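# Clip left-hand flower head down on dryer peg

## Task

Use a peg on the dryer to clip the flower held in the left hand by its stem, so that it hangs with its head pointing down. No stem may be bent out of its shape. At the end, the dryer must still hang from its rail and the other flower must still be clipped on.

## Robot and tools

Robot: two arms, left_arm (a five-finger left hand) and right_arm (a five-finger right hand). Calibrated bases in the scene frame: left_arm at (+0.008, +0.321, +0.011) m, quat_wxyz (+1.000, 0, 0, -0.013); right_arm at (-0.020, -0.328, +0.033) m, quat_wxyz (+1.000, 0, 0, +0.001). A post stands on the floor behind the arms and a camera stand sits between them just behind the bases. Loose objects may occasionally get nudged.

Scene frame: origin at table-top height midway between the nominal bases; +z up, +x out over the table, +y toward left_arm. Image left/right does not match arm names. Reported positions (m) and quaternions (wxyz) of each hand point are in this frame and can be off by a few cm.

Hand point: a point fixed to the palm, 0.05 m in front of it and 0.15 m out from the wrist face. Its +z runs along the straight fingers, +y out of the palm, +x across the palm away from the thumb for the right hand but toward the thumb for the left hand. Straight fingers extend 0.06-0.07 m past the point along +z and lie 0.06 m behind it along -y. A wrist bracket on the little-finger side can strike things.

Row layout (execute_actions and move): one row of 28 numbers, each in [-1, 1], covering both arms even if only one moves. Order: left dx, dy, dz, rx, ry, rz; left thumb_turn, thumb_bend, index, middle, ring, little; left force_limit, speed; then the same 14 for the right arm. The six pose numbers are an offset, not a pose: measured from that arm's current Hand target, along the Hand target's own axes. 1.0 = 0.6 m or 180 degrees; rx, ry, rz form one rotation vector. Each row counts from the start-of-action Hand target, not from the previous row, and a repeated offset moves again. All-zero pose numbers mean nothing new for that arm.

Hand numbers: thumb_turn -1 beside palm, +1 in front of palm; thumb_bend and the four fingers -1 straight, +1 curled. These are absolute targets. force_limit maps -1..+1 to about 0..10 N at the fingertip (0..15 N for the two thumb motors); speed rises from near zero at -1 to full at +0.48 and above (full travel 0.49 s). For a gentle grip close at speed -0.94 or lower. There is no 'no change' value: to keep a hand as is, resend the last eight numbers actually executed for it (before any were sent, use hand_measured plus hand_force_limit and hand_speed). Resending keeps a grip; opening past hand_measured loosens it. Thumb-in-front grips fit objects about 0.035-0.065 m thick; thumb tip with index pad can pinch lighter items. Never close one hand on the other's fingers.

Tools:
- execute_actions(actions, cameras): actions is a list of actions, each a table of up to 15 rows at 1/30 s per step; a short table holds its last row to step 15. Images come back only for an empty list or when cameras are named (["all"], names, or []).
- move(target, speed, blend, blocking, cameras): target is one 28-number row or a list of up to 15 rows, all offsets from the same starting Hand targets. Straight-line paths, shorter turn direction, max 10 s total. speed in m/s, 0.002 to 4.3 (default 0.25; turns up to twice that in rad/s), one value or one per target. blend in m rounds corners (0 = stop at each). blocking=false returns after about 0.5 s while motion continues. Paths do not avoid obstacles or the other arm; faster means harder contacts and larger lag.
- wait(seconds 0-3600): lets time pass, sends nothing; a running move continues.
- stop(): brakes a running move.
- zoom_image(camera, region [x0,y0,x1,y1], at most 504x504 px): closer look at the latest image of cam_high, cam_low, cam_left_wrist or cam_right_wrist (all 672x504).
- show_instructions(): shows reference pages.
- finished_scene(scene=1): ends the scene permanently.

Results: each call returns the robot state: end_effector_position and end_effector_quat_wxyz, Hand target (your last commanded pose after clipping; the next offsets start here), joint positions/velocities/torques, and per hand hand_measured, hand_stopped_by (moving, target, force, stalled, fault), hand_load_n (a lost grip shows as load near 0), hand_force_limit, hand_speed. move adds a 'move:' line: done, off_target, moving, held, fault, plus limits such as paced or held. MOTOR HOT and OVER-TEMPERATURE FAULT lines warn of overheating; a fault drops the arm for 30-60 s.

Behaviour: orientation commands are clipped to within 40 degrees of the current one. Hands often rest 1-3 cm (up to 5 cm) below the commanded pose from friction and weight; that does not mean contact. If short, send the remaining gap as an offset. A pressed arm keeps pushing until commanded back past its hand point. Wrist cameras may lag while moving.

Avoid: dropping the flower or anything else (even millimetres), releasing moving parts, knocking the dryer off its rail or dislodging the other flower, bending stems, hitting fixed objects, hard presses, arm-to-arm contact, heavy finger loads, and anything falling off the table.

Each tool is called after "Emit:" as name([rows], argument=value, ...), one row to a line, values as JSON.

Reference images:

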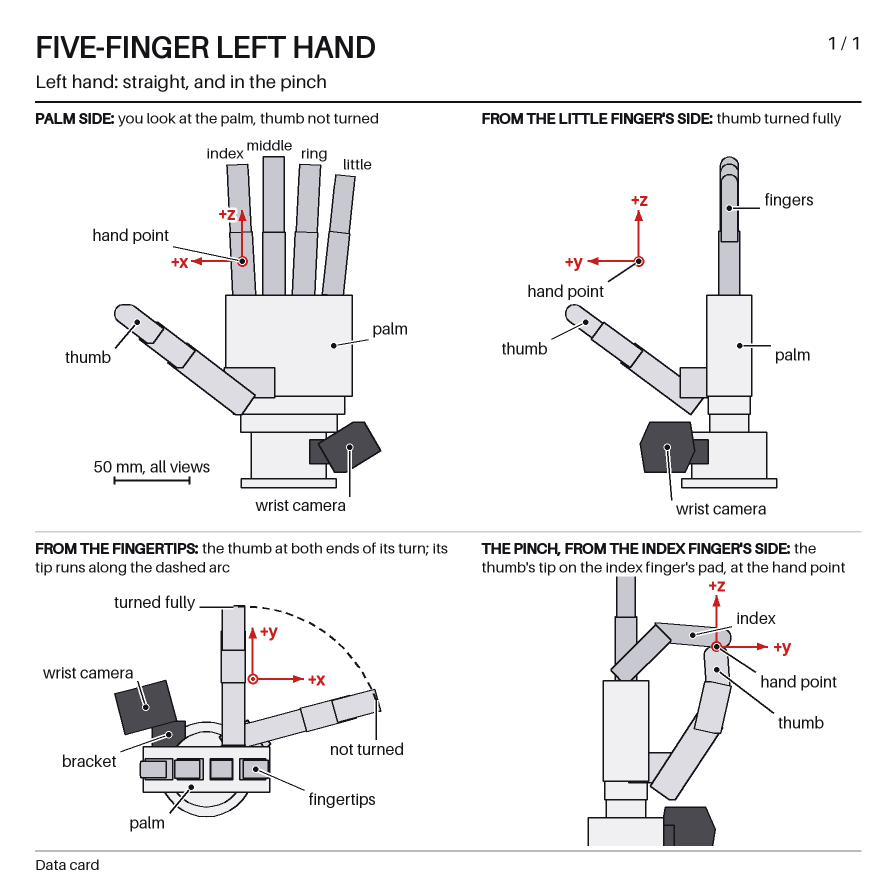

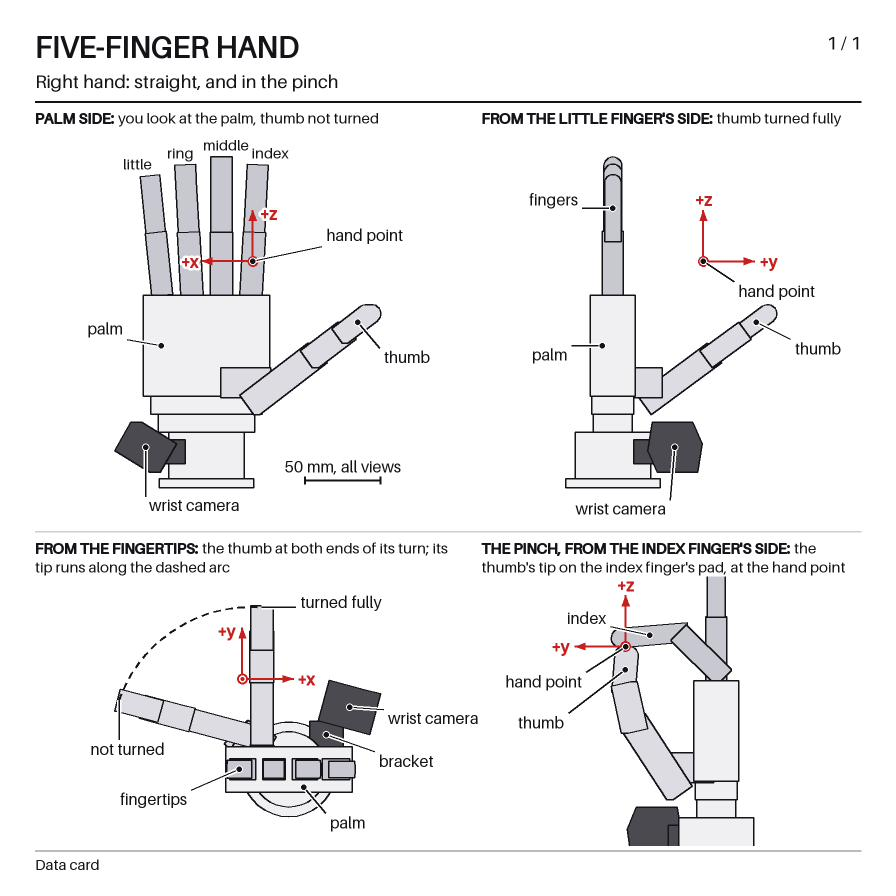

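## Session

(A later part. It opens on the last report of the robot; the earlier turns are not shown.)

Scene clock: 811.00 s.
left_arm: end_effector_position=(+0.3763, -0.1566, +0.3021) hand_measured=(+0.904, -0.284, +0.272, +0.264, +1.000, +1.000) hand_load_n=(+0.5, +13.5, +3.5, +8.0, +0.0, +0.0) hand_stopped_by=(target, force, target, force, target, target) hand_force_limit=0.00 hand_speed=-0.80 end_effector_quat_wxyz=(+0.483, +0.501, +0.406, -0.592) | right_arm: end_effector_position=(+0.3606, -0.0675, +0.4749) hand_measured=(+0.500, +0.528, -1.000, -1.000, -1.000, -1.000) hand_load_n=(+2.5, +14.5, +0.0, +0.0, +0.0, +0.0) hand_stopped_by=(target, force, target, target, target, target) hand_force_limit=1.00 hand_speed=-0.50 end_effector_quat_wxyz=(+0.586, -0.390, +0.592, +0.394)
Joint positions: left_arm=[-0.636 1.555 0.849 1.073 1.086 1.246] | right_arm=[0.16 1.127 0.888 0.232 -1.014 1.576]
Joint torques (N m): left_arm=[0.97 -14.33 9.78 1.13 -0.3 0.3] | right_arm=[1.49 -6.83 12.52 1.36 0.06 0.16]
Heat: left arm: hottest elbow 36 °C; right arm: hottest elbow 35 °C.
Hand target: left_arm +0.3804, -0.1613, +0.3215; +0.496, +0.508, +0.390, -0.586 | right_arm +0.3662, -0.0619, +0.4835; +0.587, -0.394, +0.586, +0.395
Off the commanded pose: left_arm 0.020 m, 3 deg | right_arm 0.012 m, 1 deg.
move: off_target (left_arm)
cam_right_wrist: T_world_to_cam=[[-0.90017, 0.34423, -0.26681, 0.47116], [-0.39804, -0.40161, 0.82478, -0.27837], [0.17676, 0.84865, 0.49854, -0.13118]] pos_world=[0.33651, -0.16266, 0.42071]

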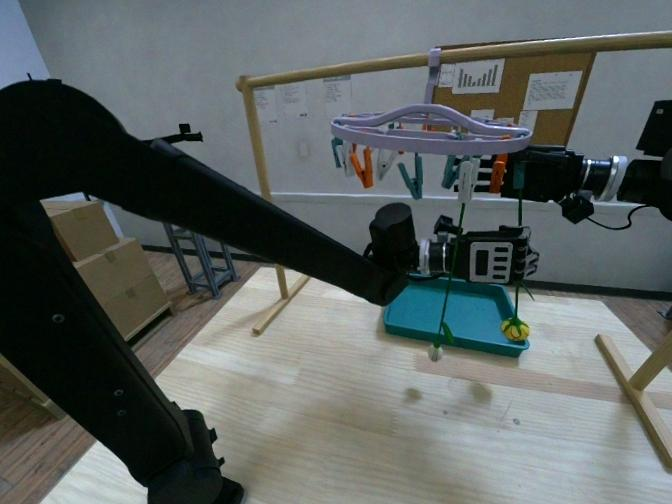

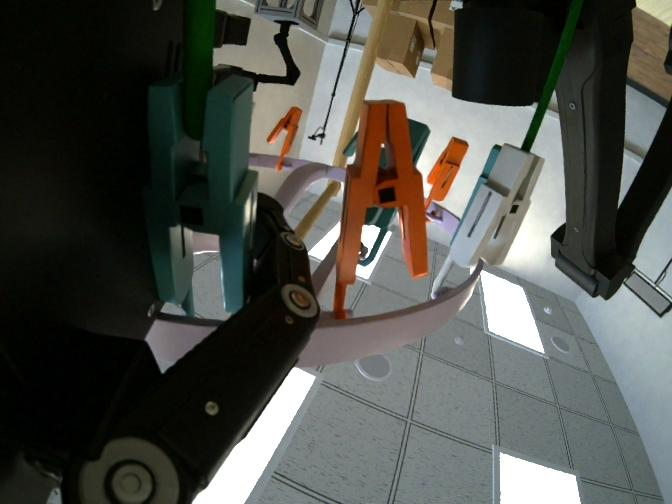

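Emit:
move(target=[0,0,0,0,0,0,0.904,-0.284,0.272,0.264,1.0,1.0,0.0,-0.8,0,0,0,0,0,0,0.5,0.38,-1.0,-1.0,-1.0,-1.0,1.0,-0.8], speed=0.02, cameras=["cam_low","cam_right_wrist","cam_left_wrist"])

Emit:
zoom_image(camera="cam_right_wrist", region=[140, 40, 280, 200])

Emit:
zoom_image(camera="cam_low", region=[490, 150, 550, 330])

Scene clock: 814.03 s.
left_arm: end_effector_position=(+0.3763, -0.1565, +0.3027) hand_measured=(+0.904, -0.284, +0.272, +0.264, +1.000, +1.000) hand_load_n=(+0.5, +13.5, +3.5, +7.5, +0.0, +0.0) hand_stopped_by=(target, force, target, force, target, target) hand_force_limit=0.00 hand_speed=-0.80 end_effector_quat_wxyz=(+0.484, +0.502, +0.406, -0.591) | right_arm: end_effector_position=(+0.3608, -0.0675, +0.4747) hand_measured=(+0.500, +0.380, -1.000, -1.000, -1.000, -1.000) hand_load_n=(+0.0, +0.0, +0.0, +0.0, +0.0, +0.0) hand_stopped_by=(target, target, target, target, target, target) hand_force_limit=1.00 hand_speed=-0.80 end_effector_quat_wxyz=(+0.585, -0.389, +0.592, +0.394)
Joint positions: left_arm=[-0.636 1.554 0.849 1.073 1.086 1.248] | right_arm=[0.16 1.127 0.888 0.232 -1.014 1.576]
Joint torques (N m): left_arm=[0.97 -14.27 9.8 1.09 -0.3 0.28] | right_arm=[1.32 -6.71 12.55 1.44 0.07 0.15]
Heat: left arm: hottest elbow 36 °C; right arm: hottest elbow 35 °C.
Hand target: left_arm +0.3804, -0.1613, +0.3216; +0.496, +0.508, +0.390, -0.586 | right_arm +0.3663, -0.0619, +0.4834; +0.587, -0.394, +0.586, +0.395
Off the commanded pose: left_arm 0.020 m, 2 deg | right_arm 0.012 m, 1 deg.
move: done
cam_left_wrist: T_world_to_cam=[[-0.95004, 0.10852, -0.29267, 0.47173], [0.31039, 0.22929, -0.92254, 0.2076], [-0.03301, -0.96729, -0.25151, 0.05219]] pos_world=[0.38545, -0.04831, 0.34271]
cam_right_wrist: T_world_to_cam=[[-0.90025, 0.34426, -0.26652, 0.4711], [-0.39778, -0.40156, 0.82494, -0.27832], [0.17697, 0.84867, 0.49844, -0.13112]] pos_world=[0.33661, -0.16266, 0.42051]
Images, in order (width x height): cam_low 672x504, cam_left_wrist 672x504, cam_right_wrist 672x504.

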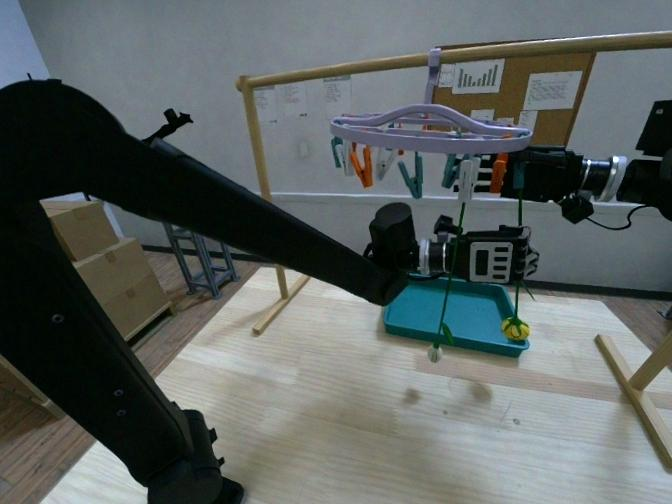

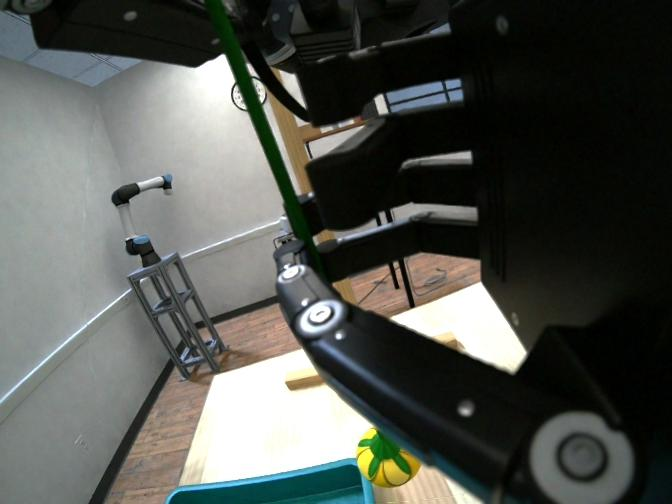

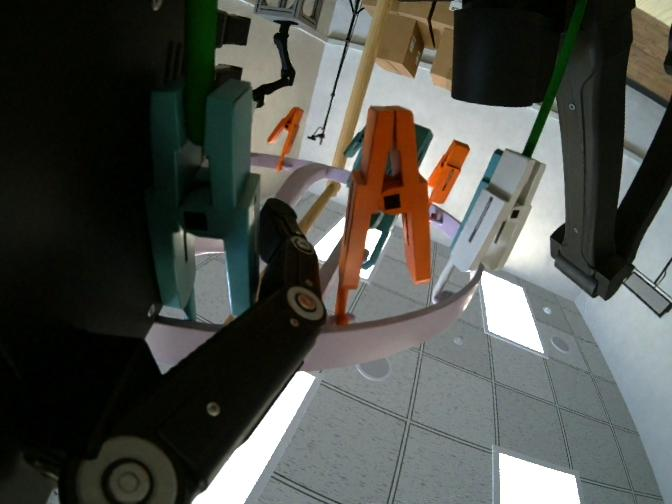

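Scaled by 3.150 from the camera's image (finer frame: 960x720).

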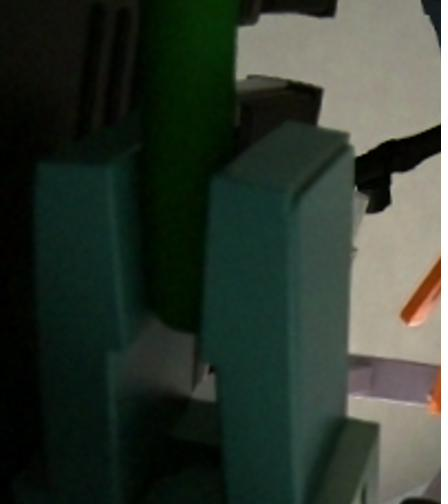

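Scaled by 2.800 from the camera's image (finer frame: 960x720).

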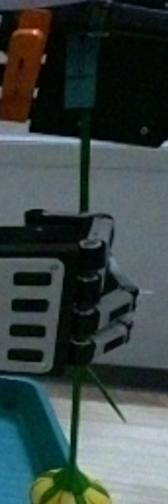

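Emit:
move(target=[0,0,0,0,0,0,0.904,-0.284,0.272,0.264,1.0,1.0,0.0,-0.8,0,0,0,0,0,0,0.5,0.0,-1.0,-1.0,-1.0,-1.0,0.6,-0.7], speed=0.02, cameras=["all"])

Emit:
zoom_image(camera="cam_right_wrist", region=[140, 40, 420, 320])

Emit:
zoom_image(camera="cam_low", region=[430, 100, 590, 340])

Scene clock: 816.17 s.
left_arm: end_effector_position=(+0.3763, -0.1564, +0.3033) hand_measured=(+0.904, -0.284, +0.272, +0.264, +1.000, +1.000) hand_load_n=(+0.5, +13.5, +4.0, +8.0, +0.0, +0.0) hand_stopped_by=(target, force, target, force, target, target) hand_force_limit=0.00 hand_speed=-0.80 end_effector_quat_wxyz=(+0.485, +0.502, +0.405, -0.590) | right_arm: end_effector_position=(+0.3608, -0.0675, +0.4747) hand_measured=(+0.500, +0.000, -1.000, -1.000, -1.000, -1.000) hand_load_n=(-0.5, +0.0, +0.0, +0.0, +0.0, +0.0) hand_stopped_by=(target, target, target, target, target, target) hand_force_limit=0.60 hand_speed=-0.70 end_effector_quat_wxyz=(+0.585, -0.389, +0.592, +0.394)
Joint positions: left_arm=[-0.636 1.553 0.849 1.073 1.086 1.251] | right_arm=[0.16 1.127 0.888 0.232 -1.014 1.576]
Joint torques (N m): left_arm=[0.97 -14.21 9.8 1.07 -0.3 0.2] | right_arm=[1.08 -6.65 12.55 1.39 0.08 0.18]
Heat: left arm: hottest elbow 36 °C; right arm: hottest elbow 35 °C.
Hand target: left_arm +0.3804, -0.1613, +0.3216; +0.497, +0.508, +0.390, -0.586 | right_arm +0.3662, -0.0619, +0.4835; +0.587, -0.394, +0.586, +0.395
Off the commanded pose: left_arm 0.019 m, 2 deg | right_arm 0.012 m, 1 deg.
move: done
cam_left_wrist: T_world_to_cam=[[-0.94904, 0.10777, -0.29614, 0.47245], [0.31355, 0.22848, -0.92167, 0.20656], [-0.03167, -0.96756, -0.25063, 0.05157]] pos_world=[0.38525, -0.04821, 0.34322]
cam_right_wrist: T_world_to_cam=[[-0.90025, 0.34426, -0.26652, 0.4711], [-0.39778, -0.40156, 0.82494, -0.27832], [0.17697, 0.84867, 0.49844, -0.13112]] pos_world=[0.33661, -0.16266, 0.42051]

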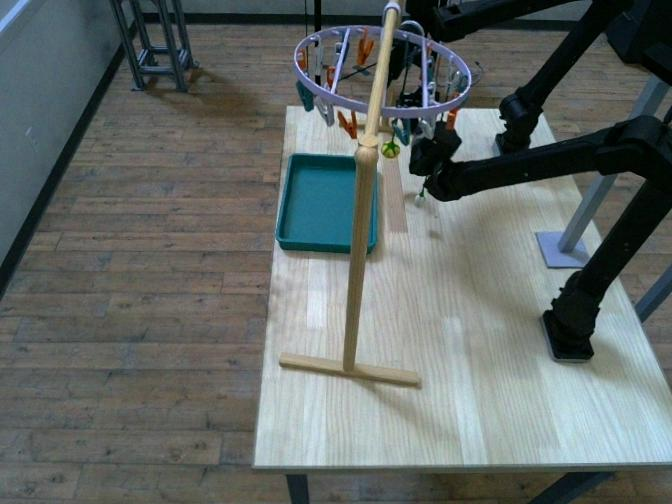

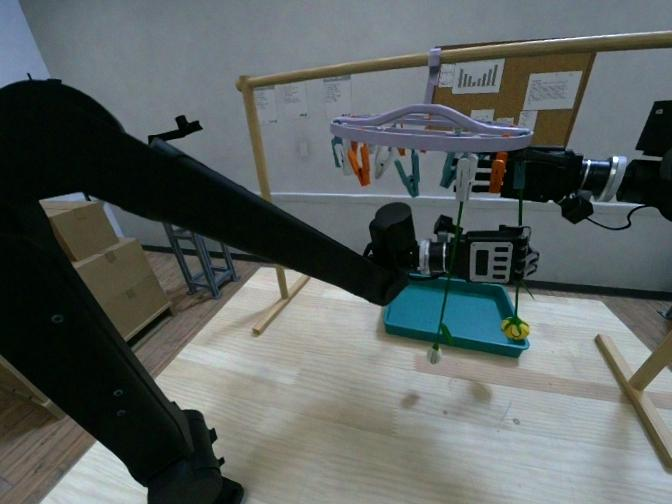

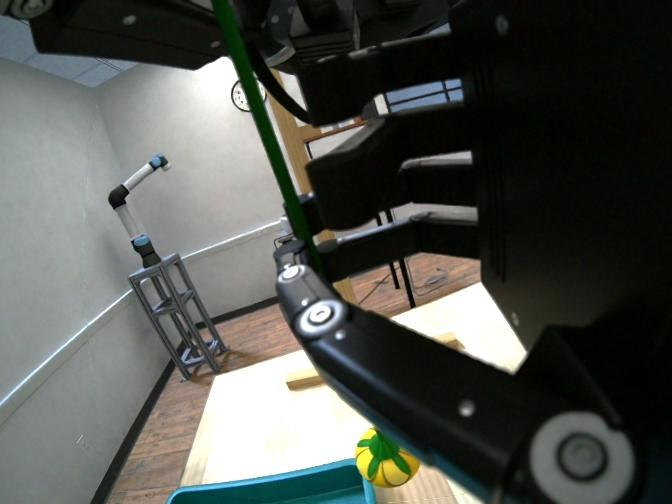

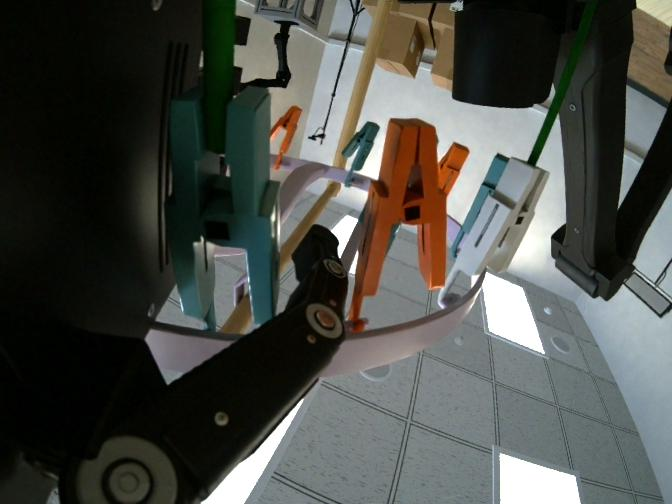

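Scaled by 1.800 from the camera's image (finer frame: 960x720).

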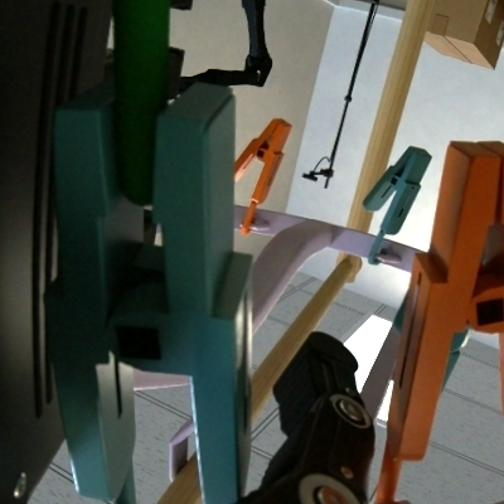

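Scaled by 2.100 from the camera's image (finer frame: 960x720).

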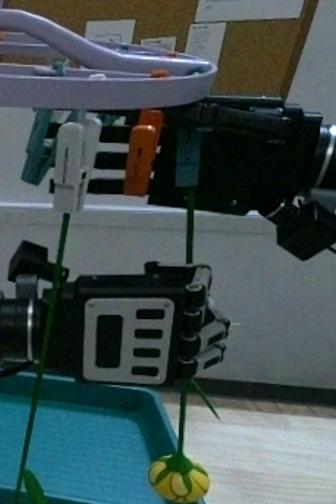

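Emit:
move(target=[0,0,0,0,0,0,0.904,-0.284,0.272,0.264,1.0,1.0,0.0,-0.8,0.02,-0.002,-0.03,0,0,0,0.6,0.0,-1.0,-1.0,-1.0,-1.0,0.6,-0.7], speed=0.03, cameras=["all"])

Emit:
zoom_image(camera="cam_right_wrist", region=[140, 40, 420, 320])

Emit:
zoom_image(camera="cam_low", region=[430, 100, 590, 340])

Scene clock: 818.53 s.
left_arm: end_effector_position=(+0.3763, -0.1564, +0.3033) hand_measured=(+0.904, -0.284, +0.272, +0.264, +1.000, +1.000) hand_load_n=(+0.5, +13.5, +3.5, +8.0, +0.0, +0.0) hand_stopped_by=(target, force, target, force, target, target) hand_force_limit=0.00 hand_speed=-0.80 end_effector_quat_wxyz=(+0.485, +0.502, +0.405, -0.590) | right_arm: end_effector_position=(+0.3575, -0.0742, +0.4756) hand_measured=(+0.600, +0.000, -1.000, -1.000, -1.000, -1.000) hand_load_n=(+0.0, +0.0, +0.0, +0.0, +0.0, +0.0) hand_stopped_by=(target, target, target, target, target, target) hand_force_limit=0.60 hand_speed=-0.70 end_effector_quat_wxyz=(+0.584, -0.396, +0.585, +0.399)
Joint positions: left_arm=[-0.636 1.553 0.849 1.073 1.086 1.251] | right_arm=[0.141 1.127 0.888 0.239 -1.054 1.576]
Joint torques (N m): left_arm=[0.97 -14.15 9.8 1.07 -0.3 0.25] | right_arm=[-0.5 -7.65 8.9 2.14 -0.07 0.13]
Heat: left arm: hottest elbow 36 °C; right arm: hottest elbow 35 °C.
Hand target: left_arm +0.3804, -0.1613, +0.3216; +0.497, +0.508, +0.390, -0.586 | right_arm +0.3605, -0.0790, +0.4715; +0.587, -0.394, +0.586, +0.395
Off the commanded pose: left_arm 0.019 m, 2 deg | right_arm 0.007 m, 1 deg.
move: done
cam_left_wrist: T_world_to_cam=[[-0.94904, 0.10777, -0.29614, 0.47245], [0.31355, 0.22848, -0.92167, 0.20656], [-0.03167, -0.96756, -0.25063, 0.05157]] pos_world=[0.38525, -0.04821, 0.34322]
cam_right_wrist: T_world_to_cam=[[-0.9052, 0.32633, -0.27225, 0.47387], [-0.39515, -0.4105, 0.82179, -0.28313], [0.15642, 0.85147, 0.50054, -0.11872]] pos_world=[0.33564, -0.16978, 0.42111]

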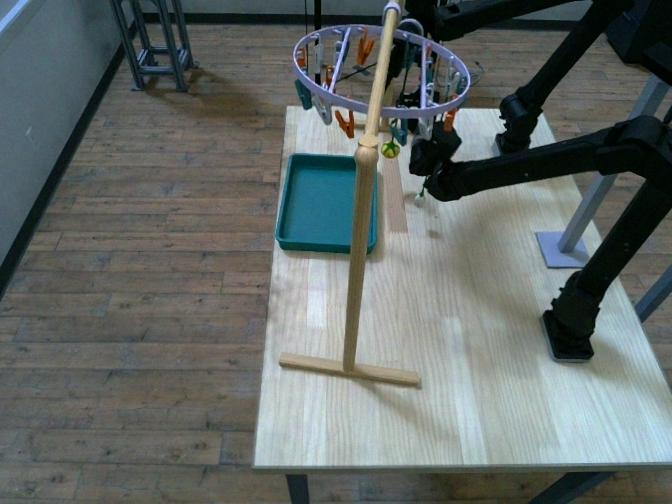

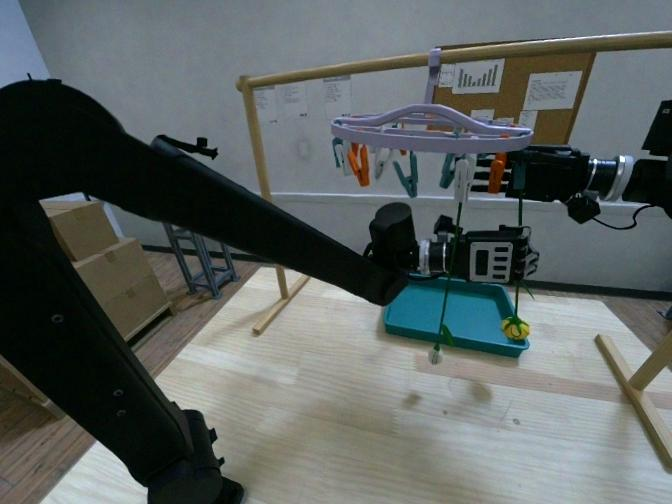

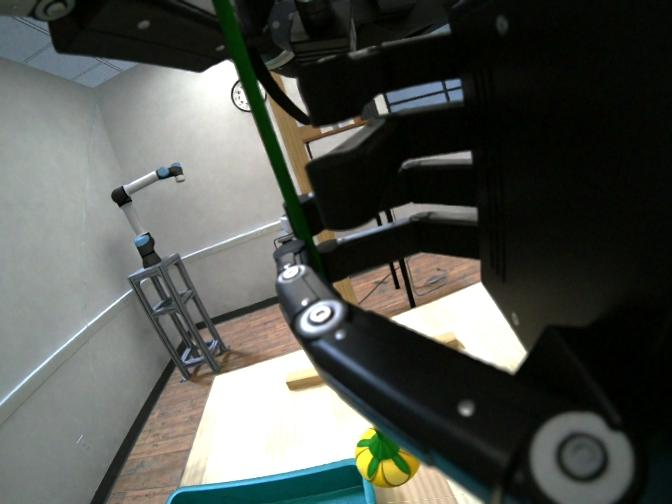

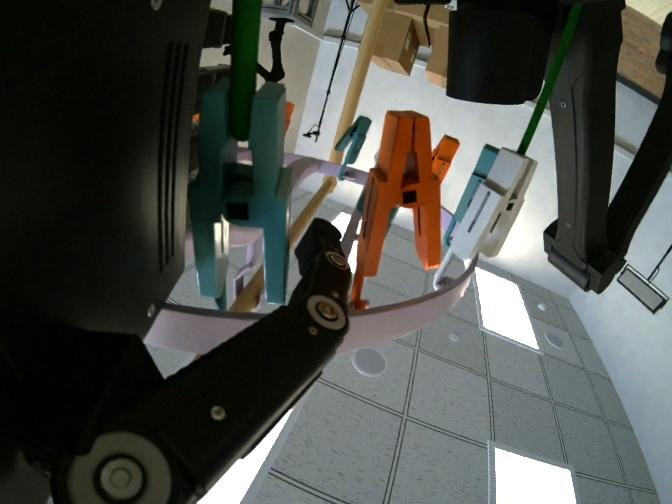

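Scaled by 1.800 from the camera's image (finer frame: 960x720).

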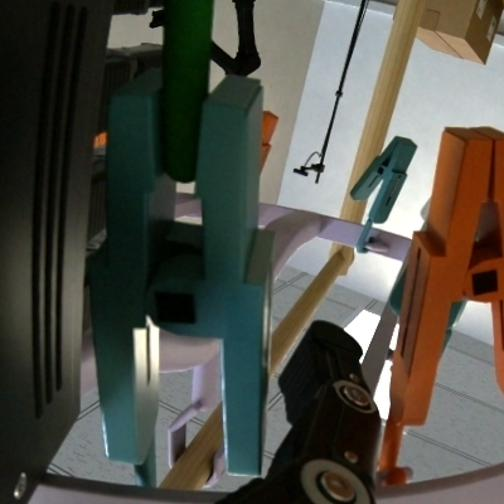

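Scaled by 2.100 from the camera's image (finer frame: 960x720).

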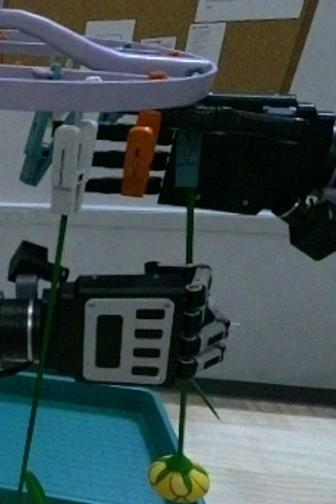

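Emit:
move([
  [0,0,0,0,0,0,0.904,-0.284,0.272,0.264,1.0,1.0,0.0,-0.8,0.008,-0.004,-0.05,0,0,0,0.7,0.0,-1.0,-1.0,-1.0,-1.0,0.6,-0.7],
  [0,0,0,0,0,0,0.904,-0.284,0.272,0.264,1.0,1.0,0.0,-0.8,0.008,-0.01,-0.17,0,0,0,0.7,0.0,-1.0,-1.0,-1.0,-1.0,0.6,-0.7],
], speed=0.05, cameras=["all"])

Emit:
zoom_image(camera="cam_right_wrist", region=[140, 40, 420, 320])

Emit:
zoom_image(camera="cam_low", region=[430, 100, 590, 340])

Scene clock: 823.03 s.
left_arm: end_effector_position=(+0.3763, -0.1564, +0.3033) hand_measured=(+0.904, -0.284, +0.272, +0.264, +1.000, +1.000) hand_load_n=(+0.5, +13.5, +4.0, +8.0, +0.0, +0.0) hand_stopped_by=(target, force, target, force, target, target) hand_force_limit=0.00 hand_speed=-0.80 end_effector_quat_wxyz=(+0.485, +0.502, +0.405, -0.590) | right_arm: end_effector_position=(+0.3294, -0.1715, +0.4684) hand_measured=(+0.700, +0.000, -1.000, -1.000, -1.000, -1.000) hand_load_n=(-0.5, +0.0, +0.0, +0.0, +0.0, +0.0) hand_stopped_by=(target, target, target, target, target, target) hand_force_limit=0.60 hand_speed=-0.70 end_effector_quat_wxyz=(+0.586, -0.399, +0.583, +0.397)
Joint positions: left_arm=[-0.636 1.553 0.849 1.073 1.086 1.251] | right_arm=[-0.137 1.049 0.814 0.244 -1.331 1.576]
Joint torques (N m): left_arm=[0.97 -14.21 9.8 1.06 -0.3 0.25] | right_arm=[-0.44 -7.3 8.55 1.29 -0.02 0.19]
Heat: left arm: hottest elbow 37 °C; right arm: hottest elbow 34 °C.
Hand target: left_arm +0.3804, -0.1613, +0.3216; +0.497, +0.508, +0.390, -0.586 | right_arm +0.3277, -0.1758, +0.4664; +0.587, -0.394, +0.586, +0.395
Off the commanded pose: left_arm 0.019 m, 2 deg | right_arm 0.005 m, 1 deg.
move: done
cam_left_wrist: T_world_to_cam=[[-0.94904, 0.10777, -0.29614, 0.47245], [0.31355, 0.22848, -0.92167, 0.20656], [-0.03167, -0.96756, -0.25063, 0.05157]] pos_world=[0.38525, -0.04821, 0.34322]
cam_right_wrist: T_world_to_cam=[[-0.90302, 0.32567, -0.28016, 0.48109], [-0.40183, -0.40967, 0.81897, -0.32461], [0.15193, 0.85212, 0.5008, -0.0265]] pos_world=[0.30803, -0.26708, 0.4139]

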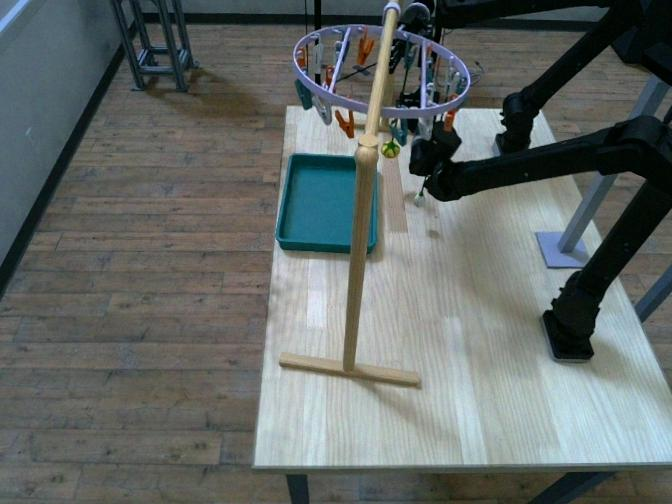

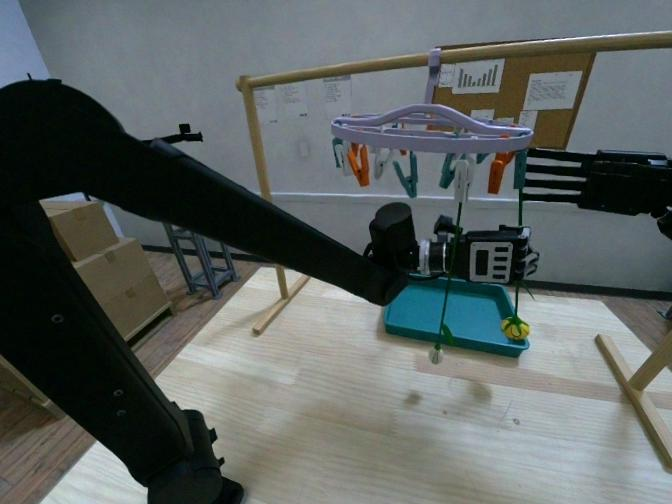

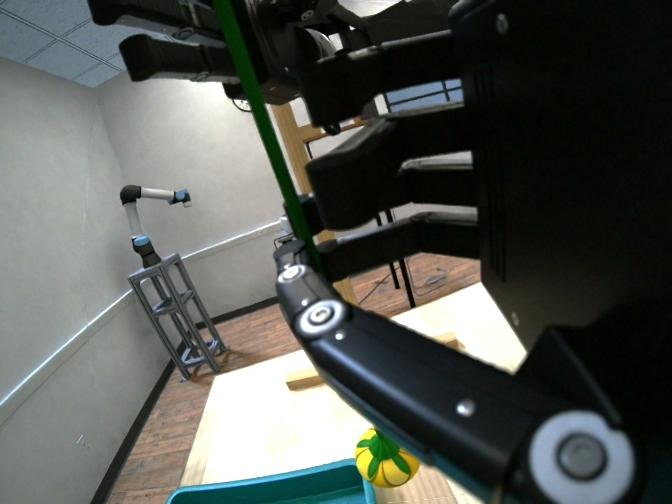

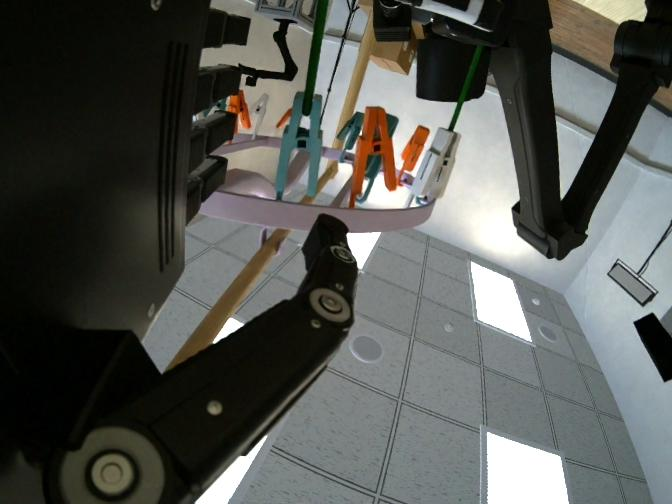

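Scaled by 1.800 from the camera's image (finer frame: 960x720).

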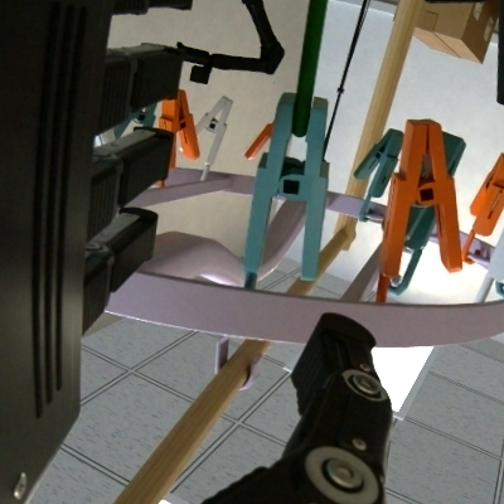

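Scaled by 2.100 from the camera's image (finer frame: 960x720).

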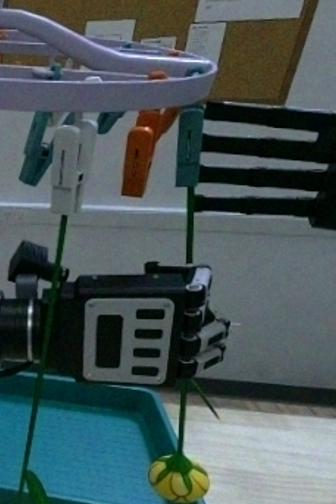

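Emit:
move(target=[0,0,0,0,0,0,0.904,-0.36,0.24,0.23,1.0,1.0,0.0,-0.93,0,0,-0.05,0,0,0,0.7,0.0,-1.0,-1.0,-1.0,-1.0,0.6,-0.7], speed=0.04, cameras=["cam_low","cam_left_wrist","cam_right_wrist"])

Emit:
zoom_image(camera="cam_low", region=[430, 100, 590, 340])

Emit:
zoom_image(camera="cam_right_wrist", region=[240, 40, 440, 220])

Scene clock: 827.77 s.
left_arm: end_effector_position=(+0.3763, -0.1564, +0.3033) hand_measured=(+0.904, -0.360, +0.240, +0.230, +1.000, +1.000) hand_load_n=(+0.5, +0.0, +0.0, +0.0, +0.0, +0.0) hand_stopped_by=(target, target, target, target, target, target) hand_force_limit=0.00 hand_speed=-0.93 end_effector_quat_wxyz=(+0.485, +0.503, +0.404, -0.590) | right_arm: end_effector_position=(+0.3183, -0.1997, +0.4683) hand_measured=(+0.700, +0.000, -1.000, -1.000, -1.000, -1.000) hand_load_n=(-0.5, +0.0, +0.0, +0.0, +0.0, +0.0) hand_stopped_by=(target, target, target, target, target, target) hand_force_limit=0.60 hand_speed=-0.70 end_effector_quat_wxyz=(+0.587, -0.400, +0.582, +0.396)
Joint positions: left_arm=[-0.636 1.553 0.849 1.073 1.086 1.252] | right_arm=[-0.226 1.032 0.802 0.244 -1.42 1.576]
Joint torques (N m): left_arm=[1.03 -14.21 9.81 1.07 -0.3 0.24] | right_arm=[-0.44 -7.36 8.43 1.13 -0.05 0.24]
Heat: left arm: hottest elbow 37 °C; right arm: hottest elbow 34 °C.
Hand target: left_arm +0.3804, -0.1613, +0.3216; +0.496, +0.508, +0.390, -0.586 | right_arm +0.3164, -0.2036, +0.4664; +0.587, -0.394, +0.586, +0.395
Off the commanded pose: left_arm 0.019 m, 2 deg | right_arm 0.005 m, 1 deg.
move: done
cam_left_wrist: T_world_to_cam=[[-0.94882, 0.10763, -0.29691, 0.47262], [0.31425, 0.22827, -0.92149, 0.20621], [-0.0314, -0.96763, -0.2504, 0.05139]] pos_world=[0.38524, -0.04821, 0.34322]
cam_right_wrist: T_world_to_cam=[[-0.9015, 0.32508, -0.28571, 0.48212], [-0.40624, -0.40798, 0.81763, -0.33821], [0.14923, 0.85316, 0.49985, 0.00078]] pos_world=[0.29712, -0.29537, 0.41389]

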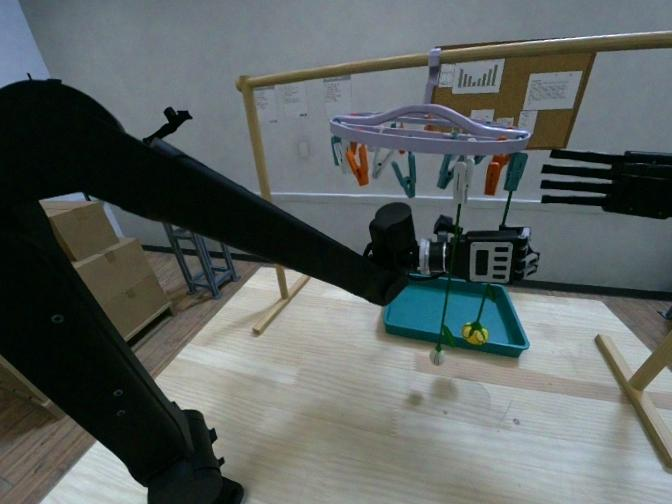

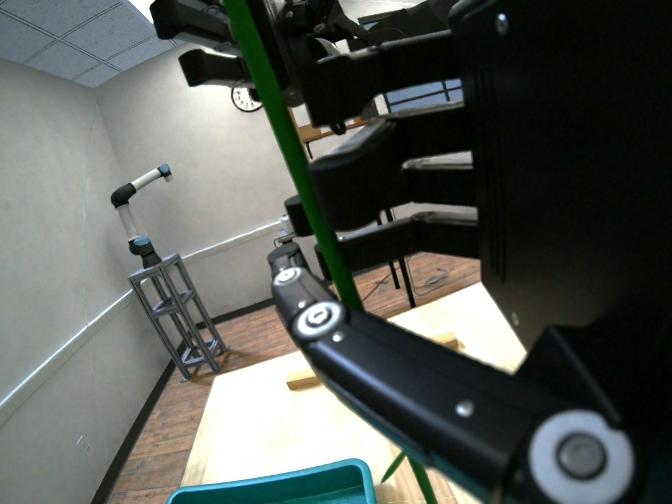

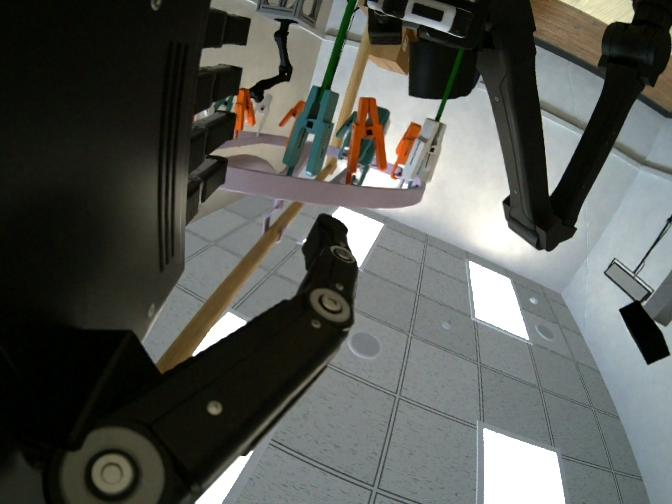

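Scaled by 2.100 from the camera's image (finer frame: 960x720).

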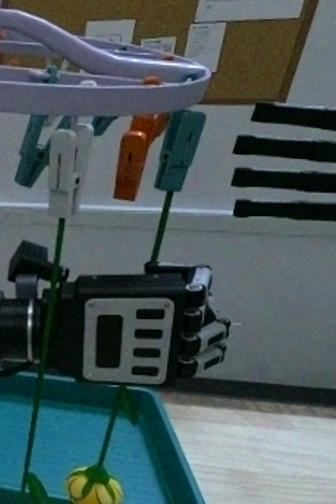

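Scaled by 2.520 from the camera's image (finer frame: 960x720).

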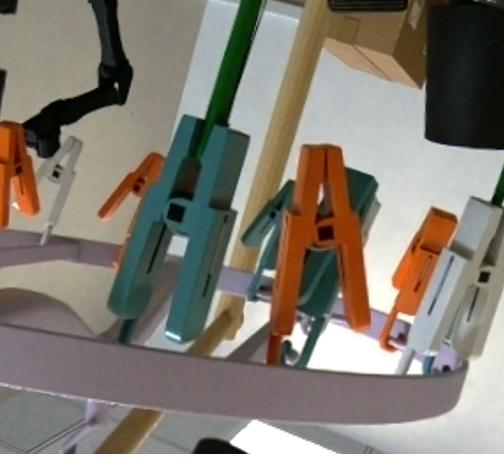

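Emit:
move(target=[0,0,0,0,0,0,0.904,-0.8,-1.0,-1.0,1.0,1.0,0.0,-0.8,0,0,0,0,0,0,0.7,0.0,-1.0,-1.0,-1.0,-1.0,0.6,-0.7], speed=0.04, cameras=["cam_low","cam_left_wrist","cam_right_wrist","cam_high"])

Emit:
zoom_image(camera="cam_low", region=[400, 100, 600, 380])

Scene clock: 833.43 s.
left_arm: end_effector_position=(+0.3764, -0.1564, +0.3034) hand_measured=(+0.904, -0.800, -1.000, -1.000, +1.000, +1.000) hand_load_n=(+0.0, +0.0, +0.0, +0.0, +0.0, +0.0) hand_stopped_by=(target, target, target, target, target, target) hand_force_limit=0.00 hand_speed=-0.80 end_effector_quat_wxyz=(+0.485, +0.503, +0.404, -0.590) | right_arm: end_effector_position=(+0.3182, -0.1997, +0.4683) hand_measured=(+0.700, +0.000, -1.000, -1.000, -1.000, -1.000) hand_load_n=(+0.0, +0.0, +0.0, +0.0, +0.0, +0.0) hand_stopped_by=(target, target, target, target, target, target) hand_force_limit=0.60 hand_speed=-0.70 end_effector_quat_wxyz=(+0.587, -0.400, +0.582, +0.396)
Joint positions: left_arm=[-0.636 1.553 0.849 1.073 1.086 1.252] | right_arm=[-0.226 1.032 0.802 0.244 -1.42 1.576]
Joint torques (N m): left_arm=[0.97 -14.15 9.8 1.06 -0.3 0.23] | right_arm=[-0.79 -7 8.47 1.22 -0.05 0.22]
Heat: left arm: hottest elbow 37 °C; right arm: hottest elbow 33 °C.
Hand target: left_arm +0.3804, -0.1613, +0.3216; +0.496, +0.508, +0.390, -0.586 | right_arm +0.3163, -0.2035, +0.4664; +0.587, -0.394, +0.586, +0.395
Off the commanded pose: left_arm 0.019 m, 2 deg | right_arm 0.005 m, 1 deg.
move: done
cam_left_wrist: T_world_to_cam=[[-0.94873, 0.10753, -0.29725, 0.47273], [0.31456, 0.22828, -0.92138, 0.20615], [-0.03122, -0.96764, -0.2504, 0.05134]] pos_world=[0.38524, -0.04821, 0.34332]
cam_right_wrist: T_world_to_cam=[[-0.90161, 0.32471, -0.28576, 0.48207], [-0.40613, -0.40817, 0.81759, -0.33829], [0.14884, 0.85321, 0.49988, 0.0009]] pos_world=[0.29712, -0.29537, 0.41389]

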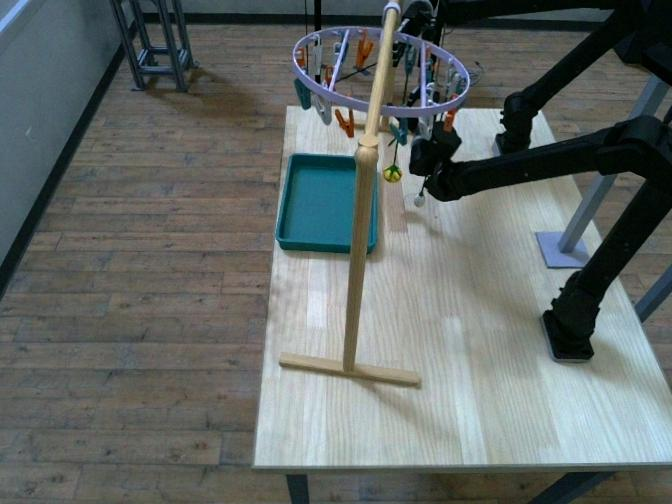

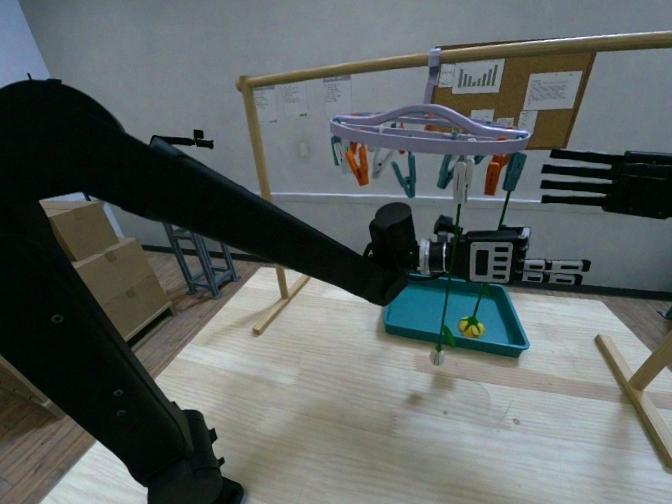

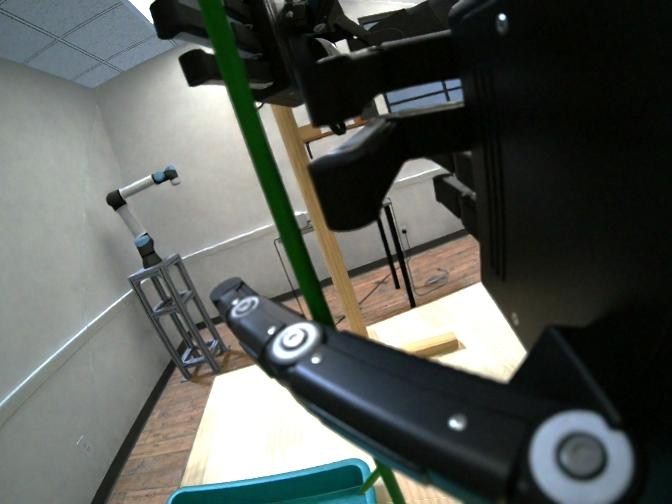

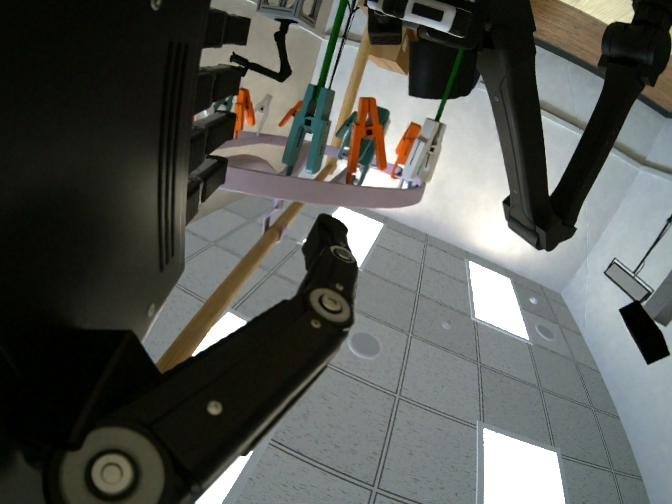

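Scaled by 1.800 from the camera's image (finer frame: 960x720).

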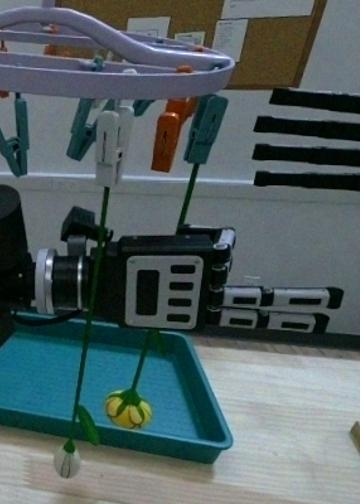

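Emit:
wait(seconds=0.2, cameras=["cam_low","cam_left_wrist","cam_right_wrist","cam_high"])

Scene clock: 836.40 s.
left_arm: end_effector_position=(+0.3764, -0.1564, +0.3034) hand_measured=(+0.904, -0.800, -1.000, -1.000, +1.000, +1.000) hand_load_n=(+0.5, +0.0, +0.0, +0.0, +0.0, +0.0) hand_stopped_by=(target, target, target, target, target, target) hand_force_limit=0.00 hand_speed=-0.80 end_effector_quat_wxyz=(+0.485, +0.503, +0.404, -0.590) | right_arm: end_effector_position=(+0.3182, -0.1997, +0.4683) hand_measured=(+0.700, +0.000, -1.000, -1.000, -1.000, -1.000) hand_load_n=(-0.5, +0.0, +0.0, +0.0, +0.0, +0.0) hand_stopped_by=(target, target, target, target, target, target) hand_force_limit=0.60 hand_speed=-0.70 end_effector_quat_wxyz=(+0.587, -0.400, +0.582, +0.396)
Joint positions: left_arm=[-0.636 1.553 0.849 1.073 1.086 1.252] | right_arm=[-0.226 1.032 0.802 0.244 -1.42 1.576]
Joint torques (N m): left_arm=[0.97 -14.21 9.8 1.07 -0.31 0.23] | right_arm=[-0.62 -7.24 8.39 1.11 -0.06 0.24]
Heat: left arm: hottest elbow 37 °C; right arm: hottest elbow 33 °C.
Hand target: left_arm +0.3804, -0.1613, +0.3216; +0.496, +0.508, +0.390, -0.586 | right_arm +0.3163, -0.2035, +0.4664; +0.587, -0.394, +0.586, +0.395
Off the commanded pose: left_arm 0.019 m, 2 deg | right_arm 0.005 m, 1 deg.
wait: 0.20 s; at rest from the start
cam_left_wrist: T_world_to_cam=[[-0.94873, 0.10753, -0.29725, 0.47273], [0.31456, 0.22828, -0.92138, 0.20615], [-0.03122, -0.96764, -0.2504, 0.05134]] pos_world=[0.38524, -0.04821, 0.34332]
cam_right_wrist: T_world_to_cam=[[-0.90161, 0.32471, -0.28576, 0.48207], [-0.40613, -0.40817, 0.81759, -0.33829], [0.14884, 0.85321, 0.49988, 0.0009]] pos_world=[0.29712, -0.29537, 0.41389]

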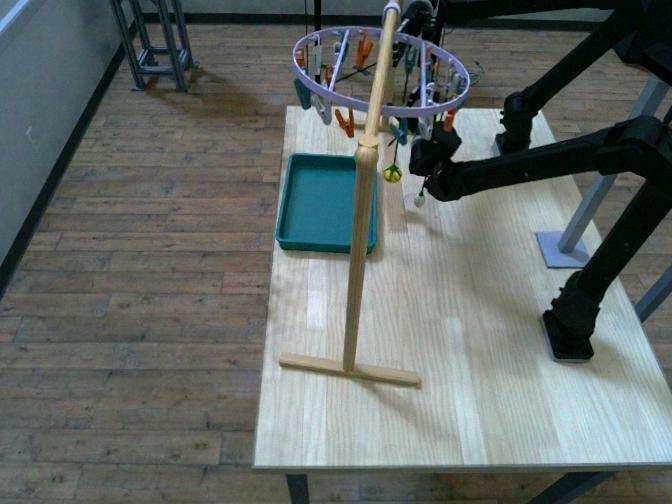

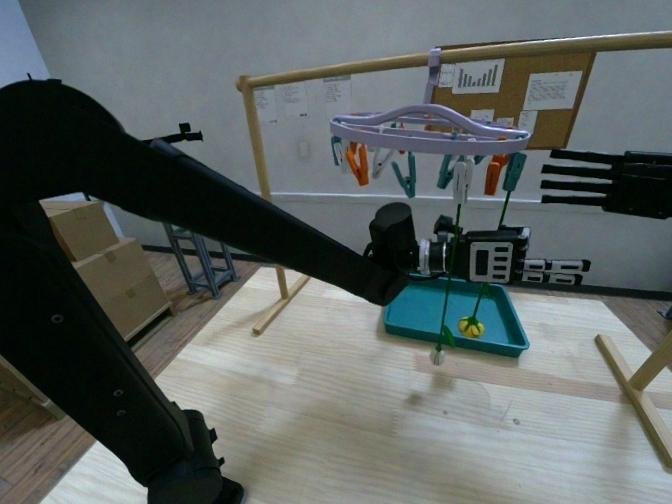

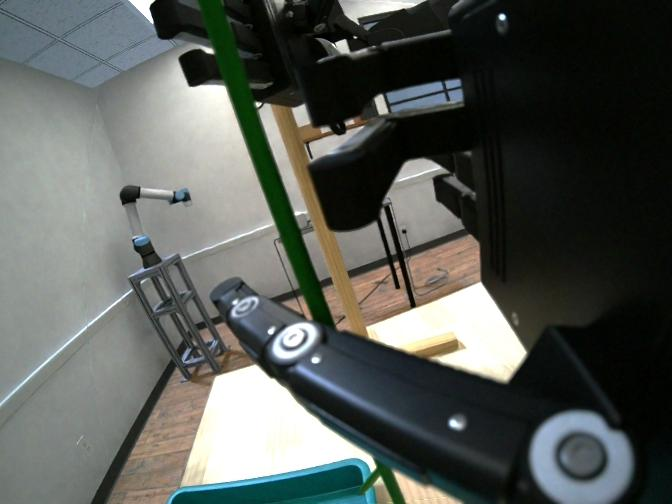

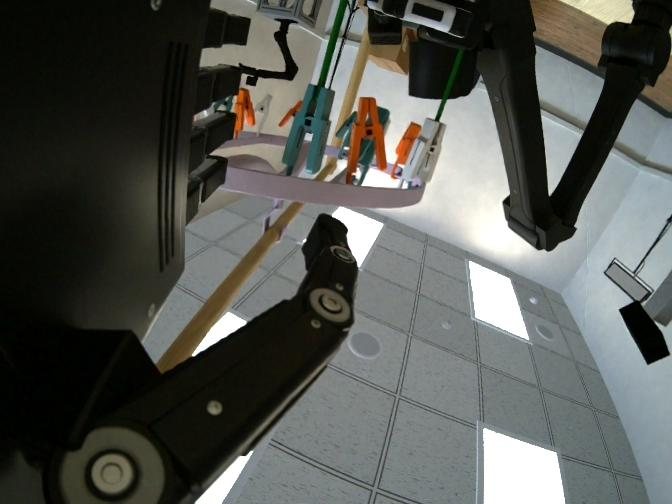

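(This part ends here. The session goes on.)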